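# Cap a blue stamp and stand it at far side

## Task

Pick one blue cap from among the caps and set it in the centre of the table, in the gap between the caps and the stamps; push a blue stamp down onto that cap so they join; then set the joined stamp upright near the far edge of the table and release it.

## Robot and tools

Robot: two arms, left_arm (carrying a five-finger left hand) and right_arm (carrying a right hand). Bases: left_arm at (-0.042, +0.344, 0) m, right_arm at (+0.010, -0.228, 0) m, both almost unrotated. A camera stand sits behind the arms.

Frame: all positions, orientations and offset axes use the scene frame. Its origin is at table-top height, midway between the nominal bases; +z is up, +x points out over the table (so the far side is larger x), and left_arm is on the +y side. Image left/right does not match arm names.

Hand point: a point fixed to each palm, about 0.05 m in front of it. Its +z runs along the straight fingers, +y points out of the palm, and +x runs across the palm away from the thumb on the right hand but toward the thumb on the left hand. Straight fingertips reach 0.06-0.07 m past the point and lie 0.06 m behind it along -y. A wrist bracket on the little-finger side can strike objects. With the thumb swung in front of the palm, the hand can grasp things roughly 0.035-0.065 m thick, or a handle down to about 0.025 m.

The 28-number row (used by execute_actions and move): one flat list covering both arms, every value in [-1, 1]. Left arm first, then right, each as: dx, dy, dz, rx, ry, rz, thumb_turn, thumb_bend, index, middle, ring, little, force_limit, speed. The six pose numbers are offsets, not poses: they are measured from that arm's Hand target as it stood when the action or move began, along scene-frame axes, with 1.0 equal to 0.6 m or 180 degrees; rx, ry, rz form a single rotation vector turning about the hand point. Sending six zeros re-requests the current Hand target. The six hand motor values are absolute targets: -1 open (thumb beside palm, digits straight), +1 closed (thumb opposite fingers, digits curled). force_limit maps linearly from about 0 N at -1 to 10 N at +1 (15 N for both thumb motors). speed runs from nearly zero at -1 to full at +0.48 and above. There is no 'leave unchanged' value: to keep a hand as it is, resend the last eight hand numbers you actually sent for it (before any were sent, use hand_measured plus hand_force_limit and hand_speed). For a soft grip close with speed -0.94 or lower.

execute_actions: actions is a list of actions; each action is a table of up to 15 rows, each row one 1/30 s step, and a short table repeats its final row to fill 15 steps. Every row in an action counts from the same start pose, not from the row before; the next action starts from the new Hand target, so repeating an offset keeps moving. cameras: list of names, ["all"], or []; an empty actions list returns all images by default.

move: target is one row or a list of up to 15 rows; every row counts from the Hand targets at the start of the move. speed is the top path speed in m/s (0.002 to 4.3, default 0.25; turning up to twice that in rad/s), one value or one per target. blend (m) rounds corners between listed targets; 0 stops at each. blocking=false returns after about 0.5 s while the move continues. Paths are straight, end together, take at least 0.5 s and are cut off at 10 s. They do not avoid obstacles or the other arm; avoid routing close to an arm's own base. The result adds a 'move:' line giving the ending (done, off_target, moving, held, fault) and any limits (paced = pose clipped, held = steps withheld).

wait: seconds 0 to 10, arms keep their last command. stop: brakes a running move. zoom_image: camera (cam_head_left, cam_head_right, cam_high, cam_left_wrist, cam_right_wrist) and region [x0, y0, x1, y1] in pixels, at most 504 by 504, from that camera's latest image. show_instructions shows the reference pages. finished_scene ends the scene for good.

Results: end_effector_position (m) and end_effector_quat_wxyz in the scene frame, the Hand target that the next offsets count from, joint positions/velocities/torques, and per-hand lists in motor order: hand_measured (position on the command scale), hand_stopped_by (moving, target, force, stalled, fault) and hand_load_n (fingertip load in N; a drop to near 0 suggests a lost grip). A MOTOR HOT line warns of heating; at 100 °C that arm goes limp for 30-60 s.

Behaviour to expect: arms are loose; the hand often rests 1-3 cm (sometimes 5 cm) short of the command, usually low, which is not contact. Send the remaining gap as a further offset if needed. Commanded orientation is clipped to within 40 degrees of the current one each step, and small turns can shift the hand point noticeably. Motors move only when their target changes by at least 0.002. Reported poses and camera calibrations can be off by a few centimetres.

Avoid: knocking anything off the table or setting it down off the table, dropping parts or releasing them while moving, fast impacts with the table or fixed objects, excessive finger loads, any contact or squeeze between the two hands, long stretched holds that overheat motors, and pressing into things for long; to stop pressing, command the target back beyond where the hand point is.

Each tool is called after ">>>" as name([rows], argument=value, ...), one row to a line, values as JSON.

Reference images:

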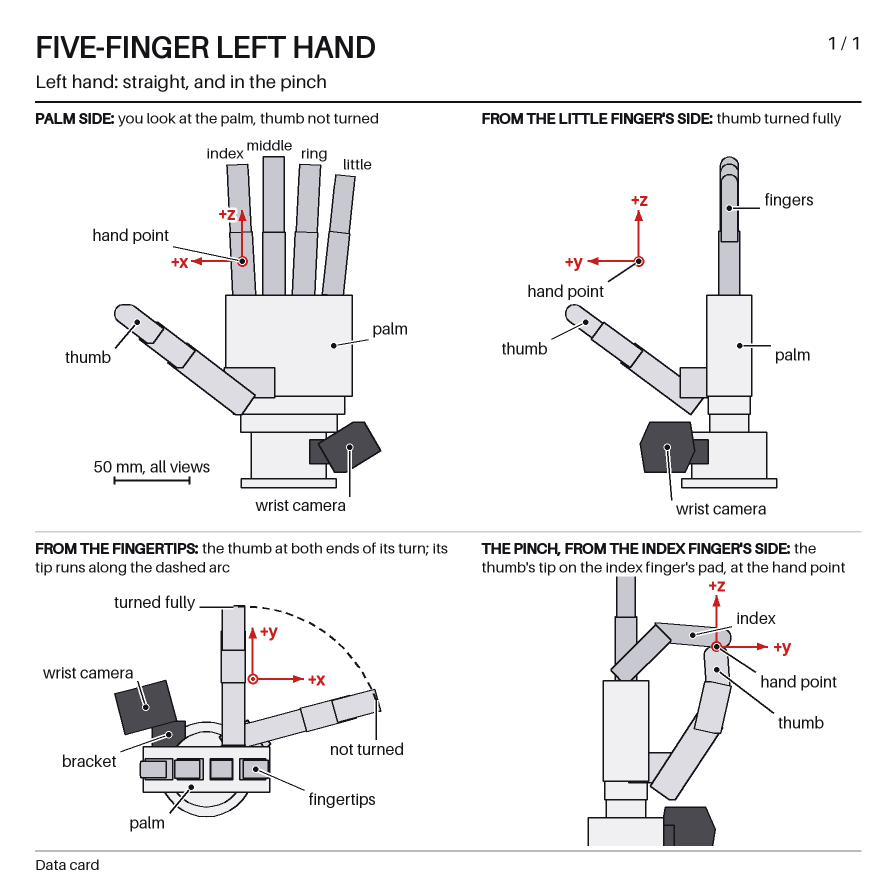

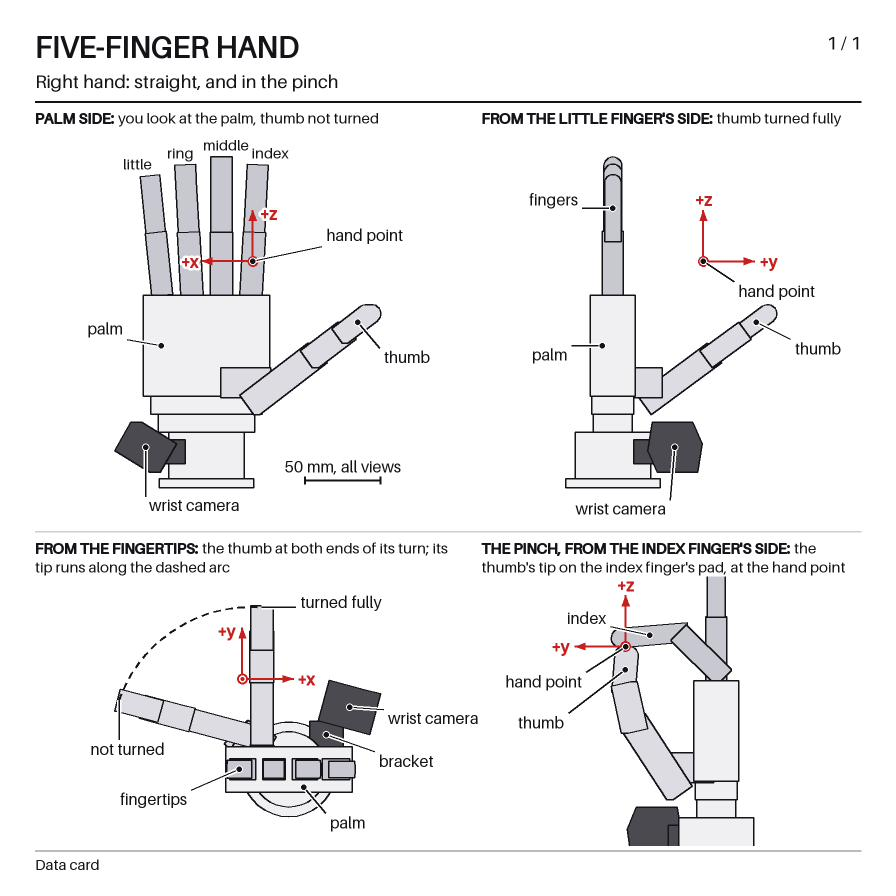

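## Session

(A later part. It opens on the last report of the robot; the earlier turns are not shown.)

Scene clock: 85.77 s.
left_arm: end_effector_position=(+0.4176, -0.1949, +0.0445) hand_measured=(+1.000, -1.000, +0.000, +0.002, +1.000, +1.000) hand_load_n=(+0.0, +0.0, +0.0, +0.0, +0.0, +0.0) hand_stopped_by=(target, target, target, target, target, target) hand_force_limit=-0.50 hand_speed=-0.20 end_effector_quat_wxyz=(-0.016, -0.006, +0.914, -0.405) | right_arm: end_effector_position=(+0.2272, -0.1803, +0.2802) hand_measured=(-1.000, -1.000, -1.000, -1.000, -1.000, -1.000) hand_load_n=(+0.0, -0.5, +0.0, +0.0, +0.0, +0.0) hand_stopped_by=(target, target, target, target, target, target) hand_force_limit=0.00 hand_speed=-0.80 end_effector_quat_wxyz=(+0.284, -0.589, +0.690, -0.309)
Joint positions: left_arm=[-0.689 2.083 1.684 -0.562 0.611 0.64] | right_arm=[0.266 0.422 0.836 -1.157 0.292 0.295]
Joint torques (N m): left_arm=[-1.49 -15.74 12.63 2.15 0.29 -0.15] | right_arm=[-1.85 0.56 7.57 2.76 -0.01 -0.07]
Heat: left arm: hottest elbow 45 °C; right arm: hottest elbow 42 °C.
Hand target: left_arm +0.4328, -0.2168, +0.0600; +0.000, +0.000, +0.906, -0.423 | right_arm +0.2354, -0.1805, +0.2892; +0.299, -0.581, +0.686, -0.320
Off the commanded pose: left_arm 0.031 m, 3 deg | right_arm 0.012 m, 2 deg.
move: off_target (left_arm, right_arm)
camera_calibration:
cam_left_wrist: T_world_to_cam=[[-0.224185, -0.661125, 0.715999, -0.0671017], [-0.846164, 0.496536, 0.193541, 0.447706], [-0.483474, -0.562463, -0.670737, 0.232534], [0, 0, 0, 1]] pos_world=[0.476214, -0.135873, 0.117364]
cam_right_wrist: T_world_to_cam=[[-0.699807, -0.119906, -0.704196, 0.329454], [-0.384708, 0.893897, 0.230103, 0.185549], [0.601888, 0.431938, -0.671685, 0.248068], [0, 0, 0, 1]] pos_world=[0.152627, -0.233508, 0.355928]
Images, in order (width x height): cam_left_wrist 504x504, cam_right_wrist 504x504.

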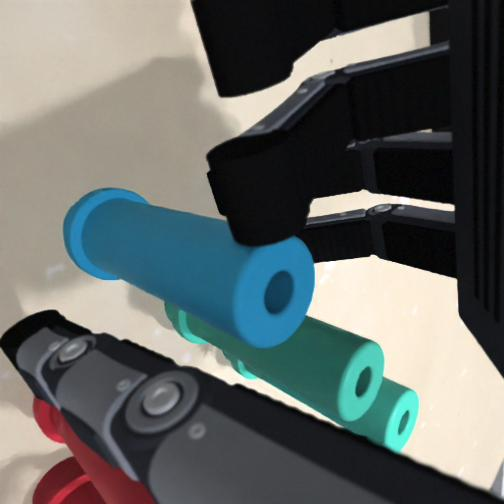

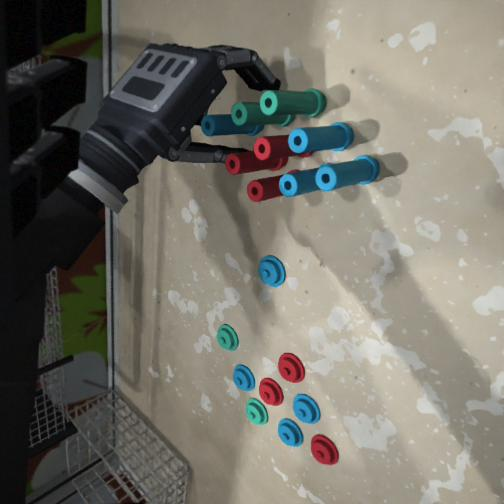

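>>> move(target=[0,0,0,0,0,0,1,-0.65,0.12,0.12,1,1,-0.6,-0.6,0,0,0,0,0,0,-1,-1,-1,-1,-1,-1,0,-0.8], cameras=["cam_left_wrist","cam_right_wrist"], speed=0.08)

Scene clock: 87.63 s.
left_arm: end_effector_position=(+0.4176, -0.1949, +0.0445) hand_measured=(+1.000, -0.650, +0.120, +0.120, +1.000, +1.000) hand_load_n=(+0.0, +0.5, +0.0, +0.0, +0.0, +0.0) hand_stopped_by=(target, target, target, target, target, target) hand_force_limit=-0.60 hand_speed=-0.60 end_effector_quat_wxyz=(-0.016, -0.006, +0.914, -0.405) | right_arm: end_effector_position=(+0.2272, -0.1803, +0.2802) hand_measured=(-1.000, -1.000, -1.000, -1.000, -1.000, -1.000) hand_load_n=(-0.5, +0.0, +0.0, +0.0, +0.0, +0.0) hand_stopped_by=(target, target, target, target, target, target) hand_force_limit=0.00 hand_speed=-0.80 end_effector_quat_wxyz=(+0.284, -0.589, +0.690, -0.309)
Joint positions: left_arm=[-0.689 2.083 1.684 -0.562 0.611 0.64] | right_arm=[0.266 0.422 0.836 -1.157 0.292 0.295]
Joint torques (N m): left_arm=[-1.08 -15.33 12.62 2.04 0.27 -0.16] | right_arm=[-1.79 0.5 7.57 2.76 -0.01 -0.07]
Heat: left arm: hottest elbow 45 °C; right arm: hottest elbow 42 °C.
Hand target: left_arm +0.4328, -0.2168, +0.0600; +0.000, +0.000, +0.906, -0.423 | right_arm +0.2354, -0.1805, +0.2892; +0.299, -0.581, +0.686, -0.320
Off the commanded pose: left_arm 0.031 m, 3 deg | right_arm 0.012 m, 2 deg.
move: off_target (left_arm, right_arm)
camera_calibration:
cam_left_wrist: T_world_to_cam=[[-0.224185, -0.661125, 0.715999, -0.0671017], [-0.846164, 0.496536, 0.193541, 0.447706], [-0.483474, -0.562463, -0.670737, 0.232534], [0, 0, 0, 1]] pos_world=[0.476214, -0.135873, 0.117364]
cam_right_wrist: T_world_to_cam=[[-0.699807, -0.119906, -0.704196, 0.329454], [-0.384708, 0.893897, 0.230103, 0.185549], [0.601888, 0.431938, -0.671685, 0.248068], [0, 0, 0, 1]] pos_world=[0.152627, -0.233508, 0.355928]
Images, in order (width x height): cam_left_wrist 504x504, cam_right_wrist 504x504.

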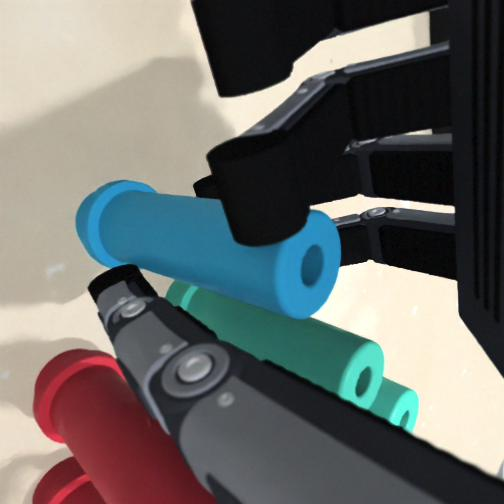

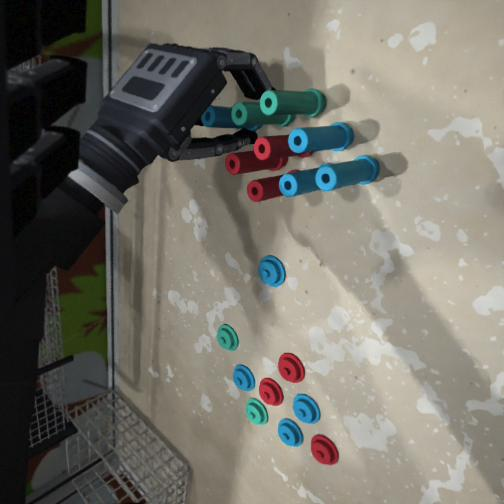

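>>> move(target=[0,0,0,0,0,0,1,-0.65,0.5,0.5,1,1,-0.7,-0.9,0,0,0,0,0,0,-1,-1,-1,-1,-1,-1,0,-0.8], cameras=["cam_left_wrist","cam_right_wrist"], speed=0.08)

>>> zoom_image(camera="cam_right_wrist", region=[150, 30, 350, 210])

Scene clock: 90.03 s.
left_arm: end_effector_position=(+0.4176, -0.1949, +0.0445) hand_measured=(+1.000, -0.650, +0.500, +0.296, +1.000, +1.000) hand_load_n=(+1.5, +3.0, +0.0, +3.0, +0.0, +0.0) hand_stopped_by=(target, target, target, force, target, target) hand_force_limit=-0.70 hand_speed=-0.90 end_effector_quat_wxyz=(-0.016, -0.006, +0.914, -0.405) | right_arm: end_effector_position=(+0.2272, -0.1803, +0.2802) hand_measured=(-1.000, -1.000, -1.000, -1.000, -1.000, -1.000) hand_load_n=(+0.0, +0.0, +0.0, +0.0, +0.0, +0.0) hand_stopped_by=(target, target, target, target, target, target) hand_force_limit=0.00 hand_speed=-0.80 end_effector_quat_wxyz=(+0.284, -0.589, +0.690, -0.309)
Joint positions: left_arm=[-0.689 2.083 1.684 -0.562 0.611 0.64] | right_arm=[0.266 0.422 0.836 -1.157 0.292 0.295]
Joint torques (N m): left_arm=[-1.14 -15.56 12.51 2.24 0.29 -0.14] | right_arm=[-1.73 0.5 7.58 2.77 -0.01 -0.07]
Heat: left arm: hottest elbow 46 °C; right arm: hottest elbow 42 °C.
Hand target: left_arm +0.4328, -0.2168, +0.0600; +0.000, +0.000, +0.906, -0.423 | right_arm +0.2354, -0.1805, +0.2892; +0.299, -0.581, +0.686, -0.320
Off the commanded pose: left_arm 0.031 m, 3 deg | right_arm 0.012 m, 2 deg.
move: off_target (left_arm, right_arm)
camera_calibration:
cam_left_wrist: T_world_to_cam=[[-0.224185, -0.661125, 0.715999, -0.0671017], [-0.846164, 0.496536, 0.193541, 0.447706], [-0.483474, -0.562463, -0.670737, 0.232534], [0, 0, 0, 1]] pos_world=[0.476214, -0.135873, 0.117364]
cam_right_wrist: T_world_to_cam=[[-0.699807, -0.119906, -0.704196, 0.329454], [-0.384708, 0.893897, 0.230103, 0.185549], [0.601888, 0.431938, -0.671685, 0.248068], [0, 0, 0, 1]] pos_world=[0.152627, -0.233508, 0.355928]
Images, in order (width x height): cam_left_wrist 504x504, cam_right_wrist 504x504.

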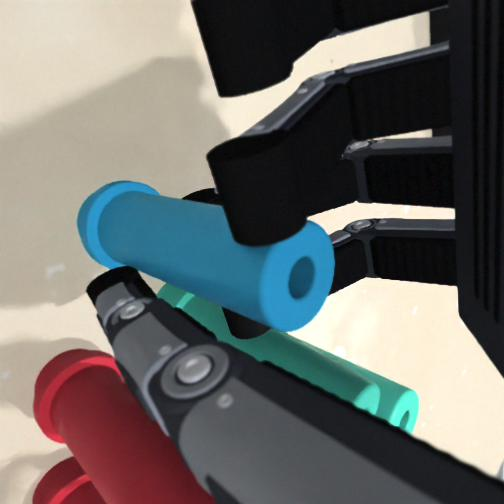

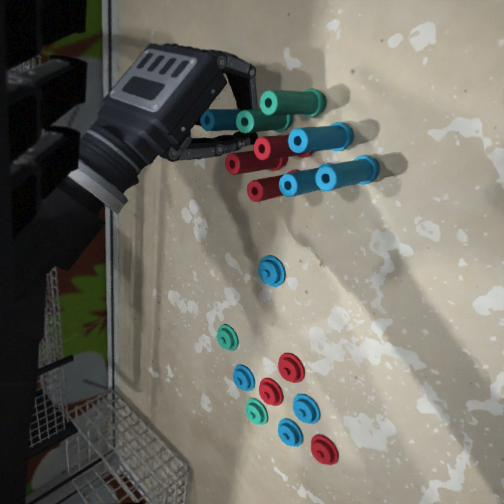

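Scaled by 2.520 from the camera's 504x504 image, which has a finer 720x720 frame.

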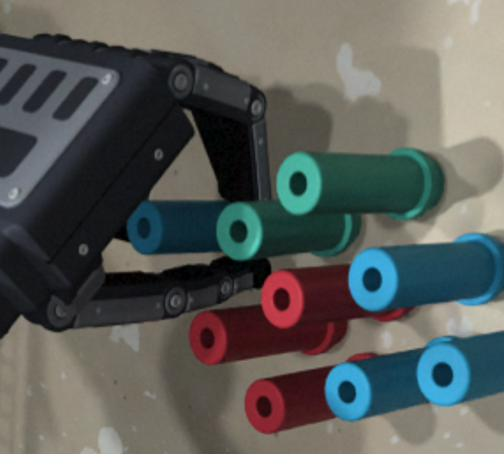

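>>> move([
  [0,0,0,0,0,0,1,-0.8,0.08,0.08,1,1,-0.6,-0.5,0,0,0,0,0,0,-1,-1,-1,-1,-1,-1,0,-0.8],
  [-0.022,0,0,0,0,0,1,-0.8,0.08,0.08,1,1,-0.6,-0.5,0,0,0,0,0,0,-1,-1,-1,-1,-1,-1,0,-0.8],
], cameras=["cam_left_wrist","cam_right_wrist"], speed=0.08)

>>> zoom_image(camera="cam_right_wrist", region=[150, 30, 350, 210])

Scene clock: 93.43 s.
left_arm: end_effector_position=(+0.4189, -0.1966, +0.0449) hand_measured=(+1.000, -0.800, +0.080, +0.080, +1.000, +1.000) hand_load_n=(+0.0, +0.0, +0.0, +0.0, +0.0, +0.0) hand_stopped_by=(target, target, target, target, target, target) hand_force_limit=-0.60 hand_speed=-0.50 end_effector_quat_wxyz=(-0.013, -0.010, +0.914, -0.406) | right_arm: end_effector_position=(+0.2272, -0.1803, +0.2802) hand_measured=(-1.000, -1.000, -1.000, -1.000, -1.000, -1.000) hand_load_n=(+0.0, +0.0, +0.0, +0.0, +0.0, +0.0) hand_stopped_by=(target, target, target, target, target, target) hand_force_limit=0.00 hand_speed=-0.80 end_effector_quat_wxyz=(+0.284, -0.589, +0.690, -0.309)
Joint positions: left_arm=[-0.691 2.083 1.684 -0.553 0.603 0.629] | right_arm=[0.266 0.422 0.836 -1.157 0.292 0.295]
Joint torques (N m): left_arm=[-2.14 -17.85 9.33 2.74 0.25 -0.16] | right_arm=[-1.79 0.56 7.57 2.76 -0.01 -0.07]
Heat: left arm: hottest elbow 46 °C; right arm: hottest elbow 42 °C.
Hand target: left_arm +0.4196, -0.2168, +0.0600; +0.000, +0.000, +0.906, -0.423 | right_arm +0.2354, -0.1805, +0.2892; +0.299, -0.581, +0.686, -0.320
Off the commanded pose: left_arm 0.025 m, 3 deg | right_arm 0.012 m, 2 deg.
move: off_target (left_arm, right_arm)
camera_calibration:
cam_left_wrist: T_world_to_cam=[[-0.219712, -0.662535, 0.716082, -0.070437], [-0.851704, 0.488215, 0.190383, 0.45041], [-0.475738, -0.568061, -0.671551, 0.22809], [0, 0, 0, 1]] pos_world=[0.476651, -0.136995, 0.117862]
cam_right_wrist: T_world_to_cam=[[-0.699807, -0.119906, -0.704196, 0.329454], [-0.384708, 0.893897, 0.230103, 0.185549], [0.601888, 0.431938, -0.671685, 0.248068], [0, 0, 0, 1]] pos_world=[0.152627, -0.233508, 0.355928]
Images, in order (width x height): cam_left_wrist 504x504, cam_right_wrist 504x504.

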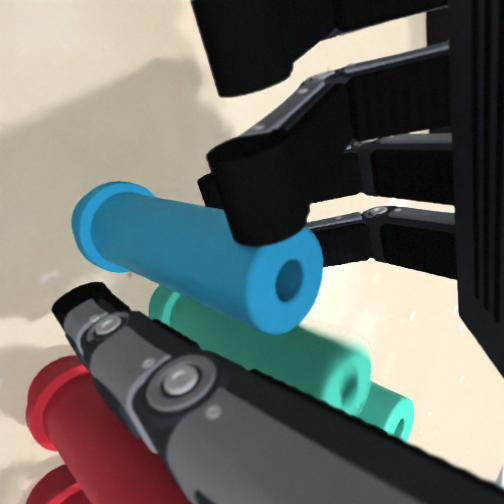

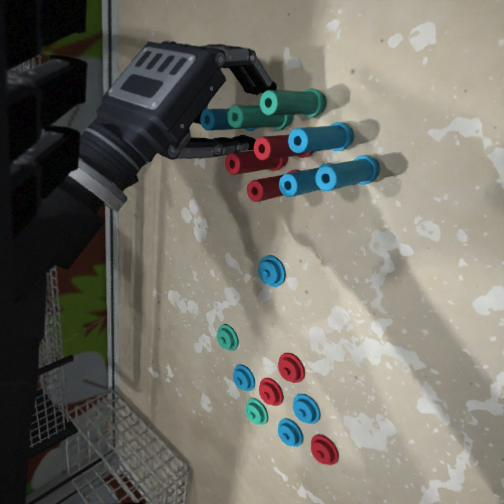

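Scaled by 2.520 from the camera's 504x504 image, which has a finer 720x720 frame.

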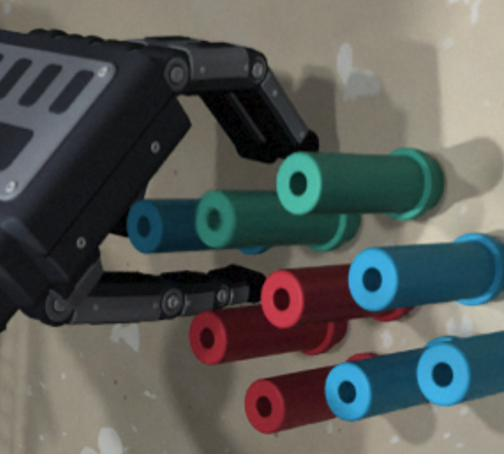

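>>> move(target=[-0.015,0,0,0,0,0,1,-0.8,0.08,0.08,1,1,-0.6,-0.5,0,0,0,0,0,0,-1,-1,-1,-1,-1,-1,0,-0.8], cameras=["cam_left_wrist","cam_right_wrist"], speed=0.08)

>>> zoom_image(camera="cam_right_wrist", region=[150, 30, 350, 210])

Scene clock: 95.87 s.
left_arm: end_effector_position=(+0.4114, -0.2080, +0.0461) hand_measured=(+1.000, -0.800, +0.080, +0.080, +1.000, +1.000) hand_load_n=(+0.0, +0.0, +0.0, +0.0, +0.0, +0.0) hand_stopped_by=(target, target, target, target, target, target) hand_force_limit=-0.60 hand_speed=-0.50 end_effector_quat_wxyz=(-0.011, -0.004, +0.913, -0.409) | right_arm: end_effector_position=(+0.2272, -0.1803, +0.2802) hand_measured=(-1.000, -1.000, -1.000, -1.000, -1.000, -1.000) hand_load_n=(-0.5, +0.0, +0.0, +0.0, +0.0, +0.0) hand_stopped_by=(target, target, target, target, target, target) hand_force_limit=0.00 hand_speed=-0.80 end_effector_quat_wxyz=(+0.284, -0.589, +0.690, -0.309)
Joint positions: left_arm=[-0.711 2.083 1.684 -0.536 0.597 0.62] | right_arm=[0.266 0.422 0.836 -1.157 0.292 0.295]
Joint torques (N m): left_arm=[-1.67 -19.08 7.27 2.66 0.26 -0.15] | right_arm=[-1.73 0.5 7.57 2.77 -0.01 -0.07]
Heat: left arm: hottest elbow 46 °C; right arm: hottest elbow 42 °C.
Hand target: left_arm +0.4106, -0.2168, +0.0600; +0.000, +0.000, +0.906, -0.423 | right_arm +0.2354, -0.1805, +0.2892; +0.299, -0.581, +0.686, -0.320
Off the commanded pose: left_arm 0.016 m, 2 deg | right_arm 0.012 m, 2 deg.
move: off_target (left_arm, right_arm)
camera_calibration:
cam_left_wrist: T_world_to_cam=[[-0.232923, -0.654876, 0.718947, -0.073604], [-0.848352, 0.498254, 0.179003, 0.450528], [-0.475442, -0.568226, -0.67162, 0.218716], [0, 0, 0, 1]] pos_world=[0.469049, -0.148398, 0.119166]
cam_right_wrist: T_world_to_cam=[[-0.699807, -0.119906, -0.704196, 0.329454], [-0.384708, 0.893897, 0.230103, 0.185549], [0.601888, 0.431938, -0.671685, 0.248068], [0, 0, 0, 1]] pos_world=[0.152627, -0.233508, 0.355928]
Images, in order (width x height): cam_left_wrist 504x504, cam_right_wrist 504x504.

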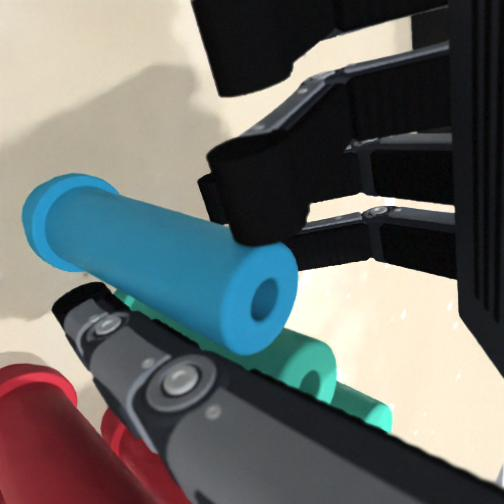

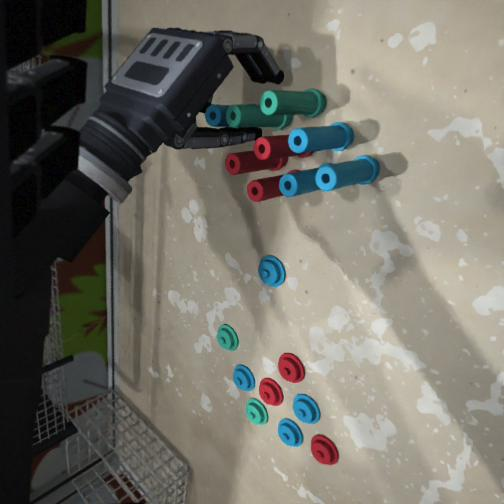

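Scaled by 2.520 from the camera's 504x504 image, which has a finer 720x720 frame.

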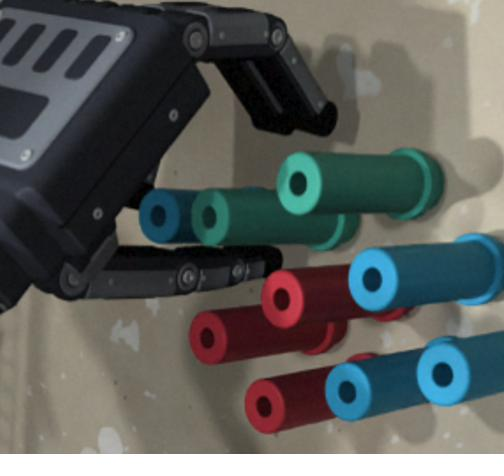

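>>> zoom_image(camera="cam_right_wrist", region=[190, 70, 310, 170])

>>> zoom_image(camera="cam_left_wrist", region=[0, 130, 400, 504])

Scaled by 4.200 from the camera's 504x504 image, which has a finer 720x720 frame.

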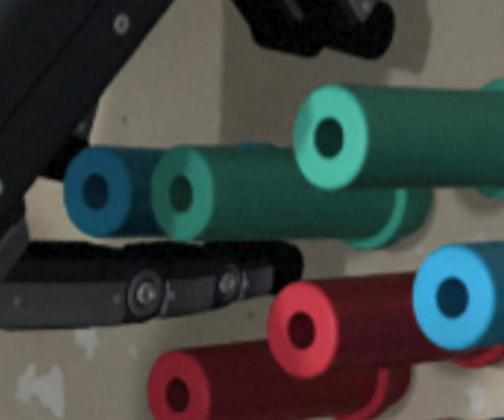

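Scaled by 1.260 from the camera's 504x504 image, which has a finer 720x720 frame.

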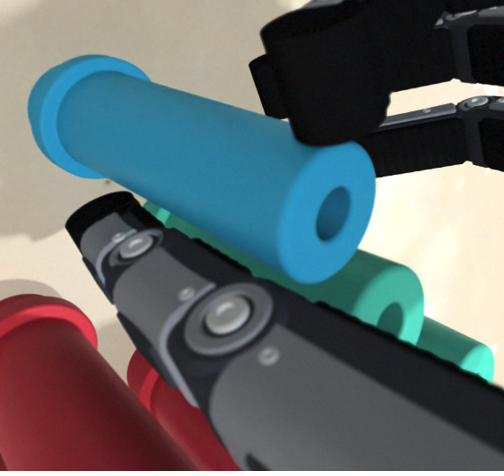

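>>> move(target=[0,0,0,0,0,0,1,-0.8,0.5,0.5,1,1,-0.7,-0.9,0,0,0,0,0,0,-1,-1,-1,-1,-1,-1,0,-0.8], cameras=["cam_left_wrist","cam_right_wrist"], speed=0.08)

>>> zoom_image(camera="cam_right_wrist", region=[190, 70, 310, 170])

>>> zoom_image(camera="cam_left_wrist", region=[0, 130, 400, 504])

Scene clock: 99.53 s.
left_arm: end_effector_position=(+0.4114, -0.2080, +0.0461) hand_measured=(+1.000, -0.800, +0.500, +0.500, +1.000, +1.000) hand_load_n=(+0.0, +0.5, +0.0, +1.0, +0.0, +0.0) hand_stopped_by=(target, target, target, target, target, target) hand_force_limit=-0.70 hand_speed=-0.90 end_effector_quat_wxyz=(-0.011, -0.004, +0.913, -0.409) | right_arm: end_effector_position=(+0.2272, -0.1803, +0.2802) hand_measured=(-1.000, -1.000, -1.000, -1.000, -1.000, -1.000) hand_load_n=(+0.0, +0.0, +0.0, -0.5, +0.0, +0.0) hand_stopped_by=(target, target, target, target, target, target) hand_force_limit=0.00 hand_speed=-0.80 end_effector_quat_wxyz=(+0.284, -0.589, +0.690, -0.309)
Joint positions: left_arm=[-0.711 2.083 1.684 -0.536 0.597 0.62] | right_arm=[0.266 0.422 0.836 -1.157 0.292 0.295]
Joint torques (N m): left_arm=[-1.26 -18.67 7.21 2.69 0.26 -0.13] | right_arm=[-1.79 0.5 7.58 2.77 -0.01 -0.07]
Heat: left arm: hottest elbow 46 °C; right arm: hottest elbow 42 °C.
Hand target: left_arm +0.4106, -0.2168, +0.0600; +0.000, +0.000, +0.906, -0.423 | right_arm +0.2354, -0.1805, +0.2892; +0.299, -0.581, +0.686, -0.320
Off the commanded pose: left_arm 0.016 m, 2 deg | right_arm 0.012 m, 2 deg.
move: off_target (left_arm, right_arm)
camera_calibration:
cam_left_wrist: T_world_to_cam=[[-0.232923, -0.654876, 0.718947, -0.073604], [-0.848352, 0.498254, 0.179003, 0.450528], [-0.475442, -0.568226, -0.67162, 0.218716], [0, 0, 0, 1]] pos_world=[0.469049, -0.148398, 0.119166]
cam_right_wrist: T_world_to_cam=[[-0.699807, -0.119906, -0.704196, 0.329454], [-0.384708, 0.893897, 0.230103, 0.185549], [0.601888, 0.431938, -0.671685, 0.248068], [0, 0, 0, 1]] pos_world=[0.152627, -0.233508, 0.355928]
Images, in order (width x height): cam_left_wrist 504x504, cam_right_wrist 504x504.

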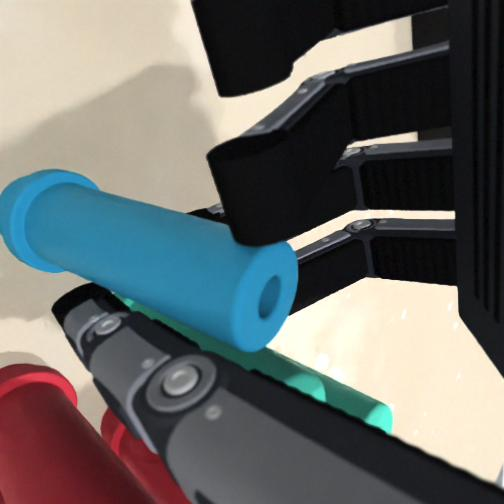

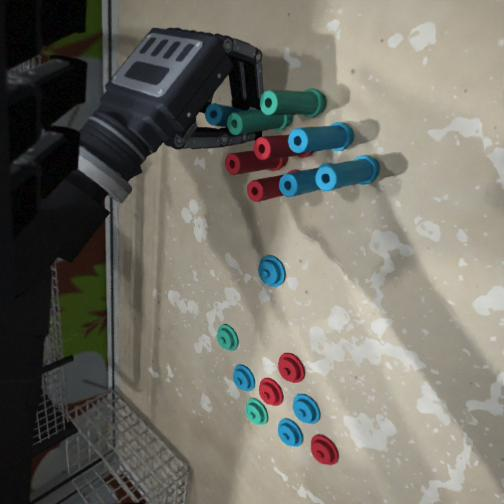

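Scaled by 4.200 from the camera's 504x504 image, which has a finer 720x720 frame.

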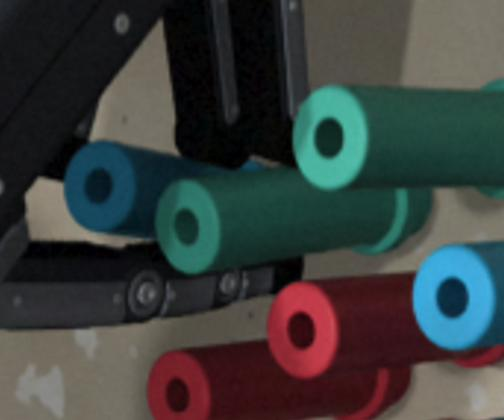

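Scaled by 1.260 from the camera's 504x504 image, which has a finer 720x720 frame.

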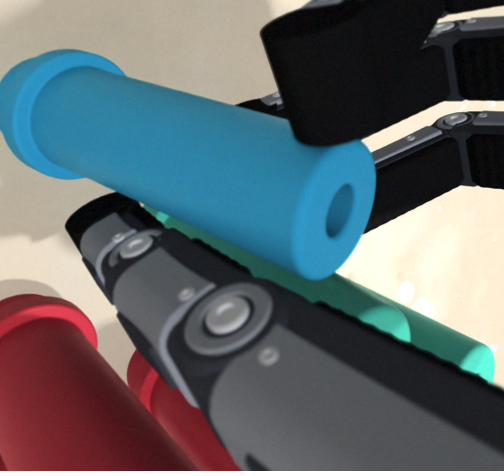

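>>> move([
  [0,0,0,0,0,0,1,-1,0,0,1,1,-0.6,-0.7,0,0,0,0,0,0,-1,-1,-1,-1,-1,-1,0,-0.8],
  [0.01,0,0.1,0,0,0,1,-1,0,0,1,1,-0.6,-0.5,0,0,0,0,0,0,-1,-1,-1,-1,-1,-1,0,-0.8],
], cameras=["cam_left_wrist","cam_right_wrist","cam_high"], speed=0.08)

>>> zoom_image(camera="cam_right_wrist", region=[150, 30, 350, 210])

Scene clock: 104.20 s.
left_arm: end_effector_position=(+0.4047, -0.2020, +0.0805) hand_measured=(+1.000, -1.000, +0.000, +0.000, +1.000, +1.000) hand_load_n=(+0.0, +0.0, +0.0, +0.0, +0.0, +0.0) hand_stopped_by=(target, target, target, target, target, target) hand_force_limit=-0.60 hand_speed=-0.50 end_effector_quat_wxyz=(-0.018, -0.007, +0.915, -0.403) | right_arm: end_effector_position=(+0.2272, -0.1803, +0.2802) hand_measured=(-1.000, -1.000, -1.000, -1.000, -1.000, -1.000) hand_load_n=(-0.5, +0.0, +0.0, +0.0, +0.0, +0.0) hand_stopped_by=(target, target, target, target, target, target) hand_force_limit=0.00 hand_speed=-0.80 end_effector_quat_wxyz=(+0.284, -0.589, +0.690, -0.309)
Joint positions: left_arm=[-0.711 2.037 1.709 -0.627 0.597 0.62] | right_arm=[0.266 0.422 0.836 -1.157 0.292 0.295]
Joint torques (N m): left_arm=[-1.38 -18.84 12.71 0.73 0.43 -0.1] | right_arm=[-1.79 0.5 7.58 2.77 -0.01 -0.07]
Heat: left arm: hottest elbow 46 °C; right arm: hottest elbow 42 °C.
Hand target: left_arm +0.4166, -0.2168, +0.1200; +0.000, +0.000, +0.906, -0.423 | right_arm +0.2354, -0.1805, +0.2892; +0.299, -0.581, +0.686, -0.320
Off the commanded pose: left_arm 0.044 m, 3 deg | right_arm 0.012 m, 2 deg.
move: off_target (left_arm, right_arm); target 2's new numbers were sent with left_arm's hand 0.044 m and 3 deg from that target
camera_calibration:
cam_left_wrist: T_world_to_cam=[[-0.222346, -0.664507, 0.713437, -0.101685], [-0.845591, 0.49569, 0.198161, 0.432589], [-0.485322, -0.559216, -0.672116, 0.247922], [0, 0, 0, 1]] pos_world=[0.463506, -0.143359, 0.153456]
cam_right_wrist: T_world_to_cam=[[-0.699807, -0.119906, -0.704196, 0.329454], [-0.384708, 0.893897, 0.230103, 0.185549], [0.601888, 0.431938, -0.671685, 0.248068], [0, 0, 0, 1]] pos_world=[0.152627, -0.233508, 0.355928]
Images, in order (width x height): cam_high 504x504, cam_left_wrist 504x504, cam_right_wrist 504x504.

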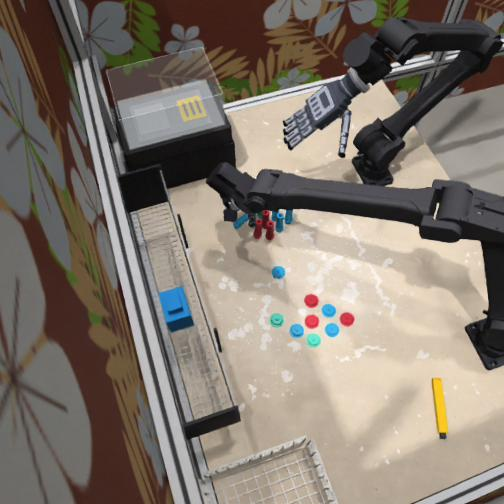

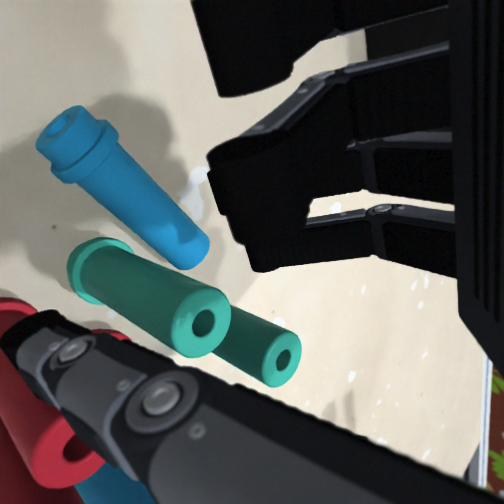

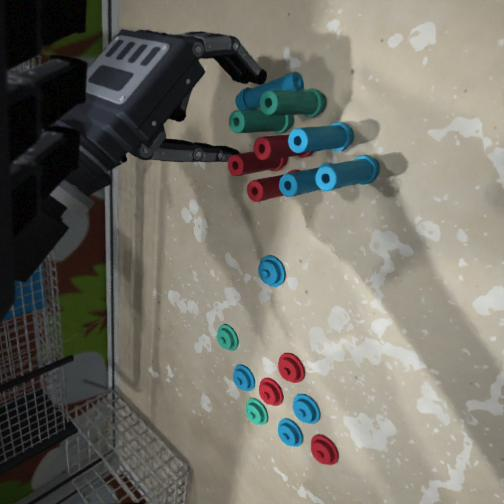

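Scaled by 2.520 from the camera's 504x504 image, which has a finer 720x720 frame.

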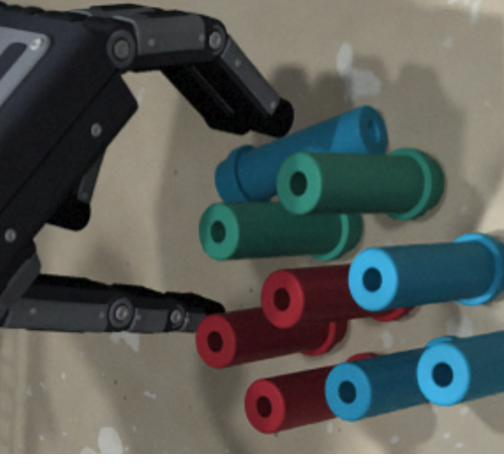

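>>> move(target=[0.01,0.01,0.12,0,0,0,1,-1,0,0,1,1,-0.6,-0.5,-0.045,-0.2,0.068,0,0,0,-1,-1,-1,-1,-1,-1,0,-0.8], cameras=["cam_left_wrist","cam_right_wrist","cam_high"], speed=0.15)

>>> zoom_image(camera="cam_right_wrist", region=[200, 130, 440, 370])

Scene clock: 110.40 s.
left_arm: end_effector_position=(+0.4075, -0.2045, +0.1518) hand_measured=(+1.000, -1.000, +0.000, +0.000, +1.000, +1.000) hand_load_n=(+0.0, +0.0, +0.0, +0.0, +0.0, +0.0) hand_stopped_by=(target, target, target, target, target, target) hand_force_limit=-0.60 hand_speed=-0.50 end_effector_quat_wxyz=(-0.020, -0.008, +0.916, -0.401) | right_arm: end_effector_position=(+0.2056, -0.2960, +0.3044) hand_measured=(-1.000, -1.000, -1.000, -1.000, -1.000, -1.000) hand_load_n=(+0.0, -0.5, +0.0, +0.0, +0.0, +0.0) hand_stopped_by=(target, target, target, target, target, target) hand_force_limit=0.00 hand_speed=-0.80 end_effector_quat_wxyz=(+0.297, -0.580, +0.696, -0.303)
Joint positions: left_arm=[-0.711 2.003 1.848 -0.806 0.597 0.62] | right_arm=[-0.85 0.509 0.924 -1.266 -0.552 -0.457]
Joint torques (N m): left_arm=[-0.79 -18.49 13.55 0.75 0.7 -0.01] | right_arm=[-1.79 1.32 12 0.85 -0.52 -0.07]
Heat: left arm: hottest elbow 46 °C; right arm: hottest elbow 42 °C.
Hand target: left_arm +0.4226, -0.2108, +0.1920; +0.000, +0.000, +0.906, -0.423 | right_arm +0.2084, -0.3005, +0.3300; +0.299, -0.581, +0.686, -0.320
Off the commanded pose: left_arm 0.043 m, 4 deg | right_arm 0.026 m, 2 deg.
move: off_target (left_arm, right_arm)
camera_calibration:
cam_left_wrist: T_world_to_cam=[[-0.21912, -0.667472, 0.711666, -0.155303], [-0.84467, 0.494865, 0.204062, 0.42071], [-0.488384, -0.556409, -0.672228, 0.297638], [0, 0, 0, 1]] pos_world=[0.466692, -0.146246, 0.224754]
cam_right_wrist: T_world_to_cam=[[-0.690691, -0.0909502, -0.717408, 0.328302], [-0.38134, 0.888721, 0.25447, 0.265466], [0.614431, 0.449337, -0.648514, 0.322747], [0, 0, 0, 1]] pos_world=[0.129682, -0.351088, 0.377279]
Images, in order (width x height): cam_high 504x504, cam_left_wrist 504x504, cam_right_wrist 504x504.

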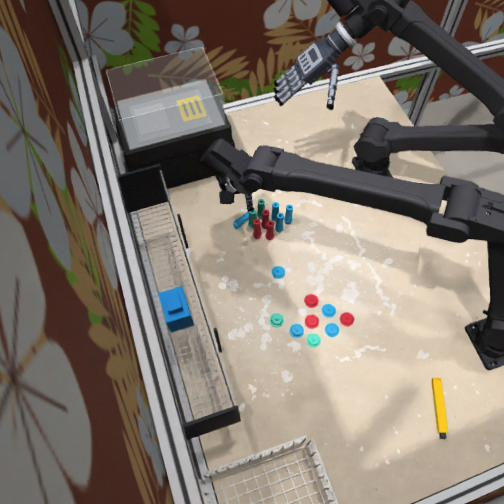

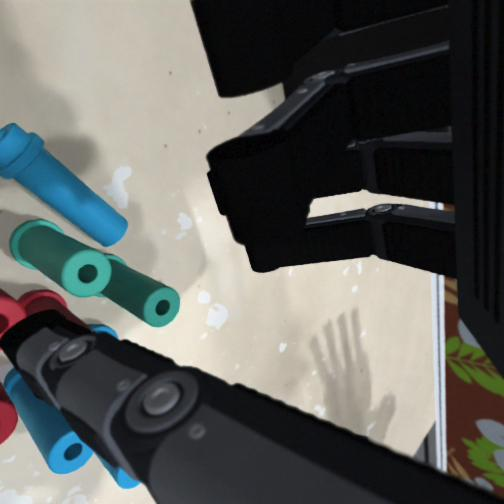

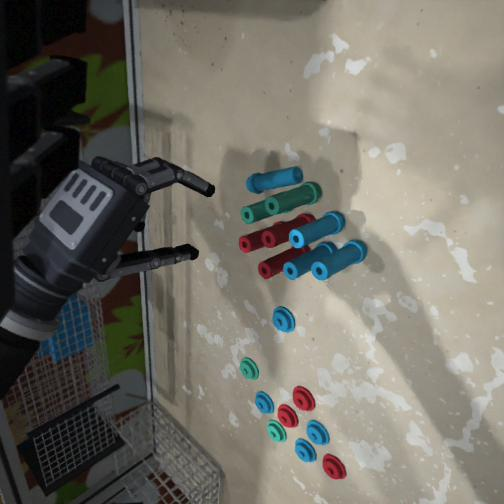

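Scaled by 2.100 from the camera's 504x504 image, which has a finer 720x720 frame.

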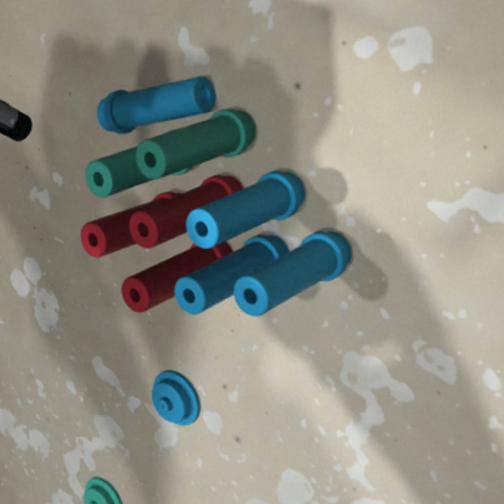

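>>> move(target=[-0.221,0.0347,-0.05,-0.0832,0.0073,-0.0552,1,-1,0,0,-1,-1,-0.6,-0.5,0,0,0,0,0,0,-1,-1,-1,-1,-1,-1,0,-0.8], cameras=["cam_left_wrist","cam_right_wrist","cam_high"], speed=0.15)

>>> zoom_image(camera="cam_right_wrist", region=[200, 130, 440, 370])

Scene clock: 113.23 s.
left_arm: end_effector_position=(+0.2929, -0.1854, +0.1478) hand_measured=(+1.000, -1.000, +0.000, +0.000, -1.000, -1.000) hand_load_n=(-0.5, +0.0, +0.0, +0.0, +0.0, +0.0) hand_stopped_by=(target, target, target, target, target, target) hand_force_limit=-0.60 hand_speed=-0.50 end_effector_quat_wxyz=(-0.054, +0.066, +0.849, -0.521) | right_arm: end_effector_position=(+0.2058, -0.2958, +0.3045) hand_measured=(-1.000, -1.000, -1.000, -1.000, -1.000, -1.000) hand_load_n=(+0.0, -0.5, +0.0, +0.0, +0.0, +0.0) hand_stopped_by=(target, target, target, target, target, target) hand_force_limit=0.00 hand_speed=-0.80 end_effector_quat_wxyz=(+0.298, -0.580, +0.695, -0.302)
Joint positions: left_arm=[-0.752 1.734 1.316 -0.311 0.827 0.557] | right_arm=[-0.85 0.509 0.924 -1.266 -0.553 -0.457]
Joint torques (N m): left_arm=[-1.61 -14.56 7.2 2.96 0.68 -0.18] | right_arm=[-1.79 1.32 12 0.85 -0.52 -0.07]
Heat: left arm: hottest elbow 46 °C; right arm: hottest elbow 42 °C.
Hand target: left_arm +0.2900, -0.1900, +0.1620; -0.046, +0.073, +0.840, -0.536 | right_arm +0.2084, -0.3005, +0.3300; +0.299, -0.581, +0.686, -0.320
Off the commanded pose: left_arm 0.015 m, 2 deg | right_arm 0.026 m, 2 deg.
move: off_target (left_arm, right_arm)
camera_calibration:
cam_left_wrist: T_world_to_cam=[[-0.301763, -0.404702, 0.863224, -0.114205], [-0.75223, 0.657347, 0.0452192, 0.341721], [-0.585738, -0.635697, -0.502792, 0.238374], [0, 0, 0, 1]] pos_world=[0.362215, -0.119315, 0.202985]
cam_right_wrist: T_world_to_cam=[[-0.689989, -0.0910513, -0.71807, 0.328502], [-0.382424, 0.888145, 0.254852, 0.265212], [0.614546, 0.450452, -0.647631, 0.322684], [0, 0, 0, 1]] pos_world=[0.129782, -0.35099, 0.377278]
Images, in order (width x height): cam_high 504x504, cam_left_wrist 504x504, cam_right_wrist 504x504.

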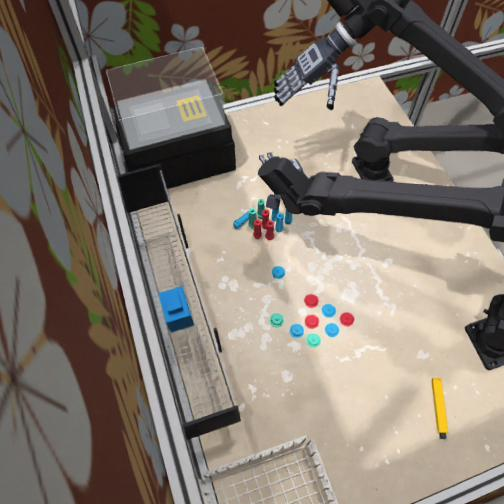

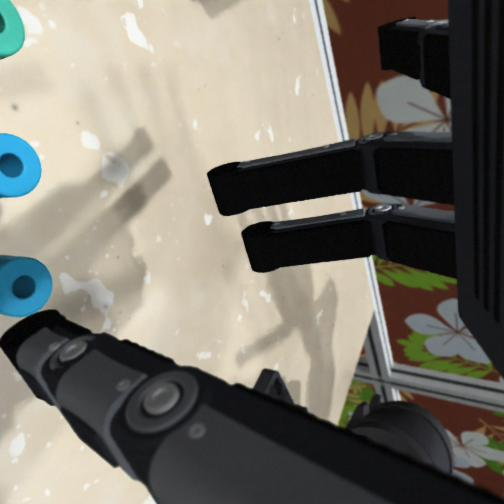

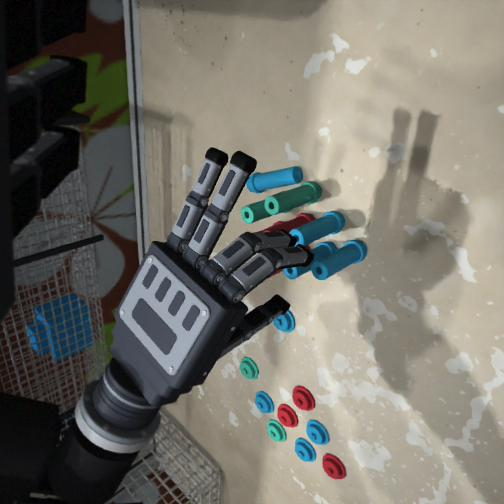

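Scaled by 2.100 from the camera's 504x504 image, which has a finer 720x720 frame.

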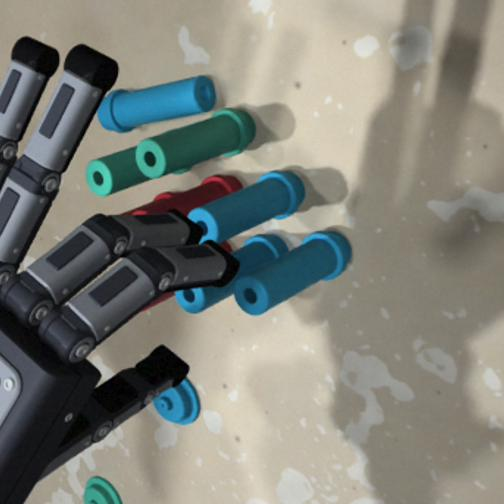

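>>> move(target=[-0.015,0.0095,-0.075,0,0,0,1,-1,0,0,-1,-1,-0.6,-0.5,0,0,0,0,0,0,-1,-1,-1,-1,-1,-1,0,-0.8], cameras=["cam_left_wrist","cam_right_wrist"], speed=0.1)

Scene clock: 115.17 s.
left_arm: end_effector_position=(+0.2853, -0.1782, +0.1204) hand_measured=(+1.000, -1.000, +0.000, +0.000, -1.000, -1.000) hand_load_n=(+0.0, -0.5, +0.0, +0.0, +0.0, +0.0) hand_stopped_by=(target, target, target, target, target, target) hand_force_limit=-0.60 hand_speed=-0.50 end_effector_quat_wxyz=(-0.045, +0.071, +0.844, -0.530) | right_arm: end_effector_position=(+0.2058, -0.2958, +0.3045) hand_measured=(-1.000, -1.000, -1.000, -1.000, -1.000, -1.000) hand_load_n=(+0.0, +0.0, +0.0, +0.0, +0.0, +0.0) hand_stopped_by=(target, target, target, target, target, target) hand_force_limit=0.00 hand_speed=-0.80 end_effector_quat_wxyz=(+0.298, -0.580, +0.695, -0.302)
Joint positions: left_arm=[-0.752 1.733 1.222 -0.187 0.827 0.552] | right_arm=[-0.85 0.509 0.924 -1.266 -0.553 -0.457]
Joint torques (N m): left_arm=[-1.73 -11.87 6.89 2.99 0.55 -0.16] | right_arm=[-1.85 1.32 11.99 0.85 -0.52 -0.07]
Heat: left arm: hottest elbow 46 °C; right arm: hottest elbow 42 °C.
Hand target: left_arm +0.2810, -0.1843, +0.1170; -0.046, +0.073, +0.840, -0.536 | right_arm +0.2084, -0.3005, +0.3300; +0.299, -0.581, +0.686, -0.320
Off the commanded pose: left_arm 0.008 m, 1 deg | right_arm 0.026 m, 2 deg.
move: off_target (right_arm)
camera_calibration:
cam_left_wrist: T_world_to_cam=[[-0.31727, -0.386302, 0.866089, -0.0825665], [-0.754196, 0.656441, 0.0165117, 0.336394], [-0.574915, -0.647963, -0.499616, 0.219076], [0, 0, 0, 1]] pos_world=[0.353461, -0.110766, 0.175409]
cam_right_wrist: T_world_to_cam=[[-0.689989, -0.0910513, -0.71807, 0.328502], [-0.382424, 0.888145, 0.254852, 0.265212], [0.614546, 0.450452, -0.647631, 0.322684], [0, 0, 0, 1]] pos_world=[0.129782, -0.35099, 0.377278]
Images, in order (width x height): cam_left_wrist 504x504, cam_right_wrist 504x504.

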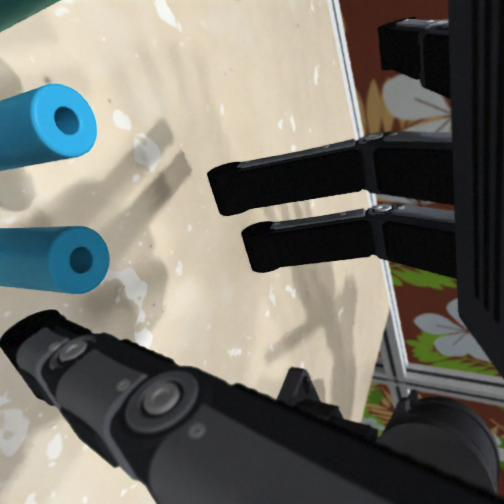

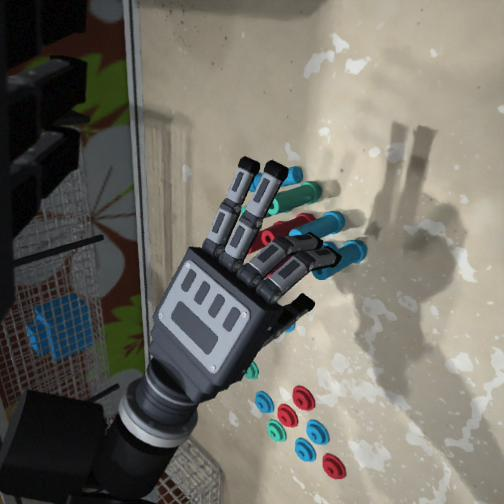

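>>> move(target=[-0.002,0.0,-0.042,0,0,0,1,-1,0,0,-1,-1,-0.6,-0.5,0,0,0,0,0,0,-1,-1,-1,-1,-1,-1,0,-0.8], cameras=["cam_left_wrist","cam_right_wrist"], speed=0.08)

Scene clock: 117.17 s.
left_arm: end_effector_position=(+0.2834, -0.1777, +0.0979) hand_measured=(+1.000, -1.000, +0.000, +0.000, -1.000, -1.000) hand_load_n=(+0.0, +0.0, +0.0, +0.0, +0.0, +0.0) hand_stopped_by=(target, target, target, target, target, target) hand_force_limit=-0.60 hand_speed=-0.50 end_effector_quat_wxyz=(-0.044, +0.072, +0.843, -0.531) | right_arm: end_effector_position=(+0.2058, -0.2958, +0.3045) hand_measured=(-1.000, -1.000, -1.000, -1.000, -1.000, -1.000) hand_load_n=(-0.5, +0.0, +0.0, +0.0, +0.0, +0.0) hand_stopped_by=(target, target, target, target, target, target) hand_force_limit=0.00 hand_speed=-0.80 end_effector_quat_wxyz=(+0.298, -0.580, +0.695, -0.302)
Joint positions: left_arm=[-0.753 1.759 1.189 -0.122 0.827 0.551] | right_arm=[-0.85 0.509 0.924 -1.266 -0.553 -0.457]
Joint torques (N m): left_arm=[-2.43 -11.75 6.94 3.04 0.44 -0.18] | right_arm=[-1.73 1.32 11.99 0.85 -0.52 -0.07]
Heat: left arm: hottest elbow 46 °C; right arm: hottest elbow 43 °C.
Hand target: left_arm +0.2798, -0.1843, +0.0918; -0.046, +0.073, +0.840, -0.536 | right_arm +0.2084, -0.3005, +0.3300; +0.299, -0.581, +0.686, -0.320
Off the commanded pose: left_arm 0.010 m, 1 deg | right_arm 0.026 m, 2 deg.
move: off_target (right_arm)
camera_calibration:
cam_left_wrist: T_world_to_cam=[[-0.319244, -0.38343, 0.86664, -0.0625618], [-0.753629, 0.657169, 0.0131389, 0.335263], [-0.574567, -0.64893, -0.498761, 0.206714], [0, 0, 0, 1]] pos_world=[0.351463, -0.11017, 0.152914]
cam_right_wrist: T_world_to_cam=[[-0.689989, -0.0910513, -0.71807, 0.328502], [-0.382424, 0.888145, 0.254852, 0.265212], [0.614546, 0.450452, -0.647631, 0.322684], [0, 0, 0, 1]] pos_world=[0.129782, -0.35099, 0.377278]
Images, in order (width x height): cam_left_wrist 504x504, cam_right_wrist 504x504.

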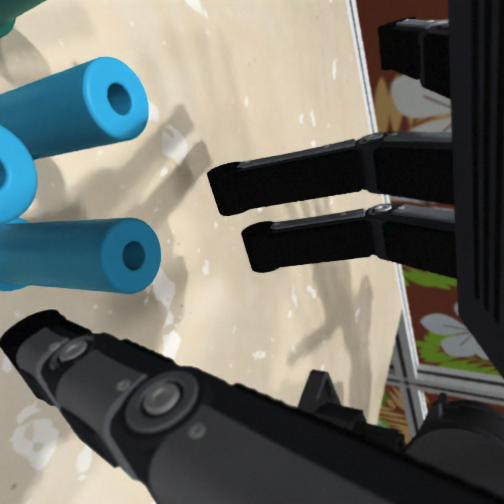

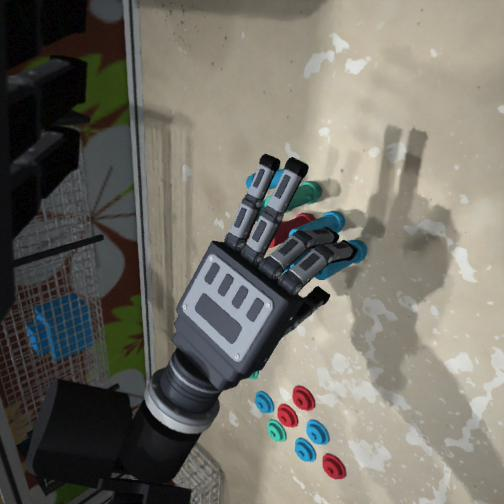

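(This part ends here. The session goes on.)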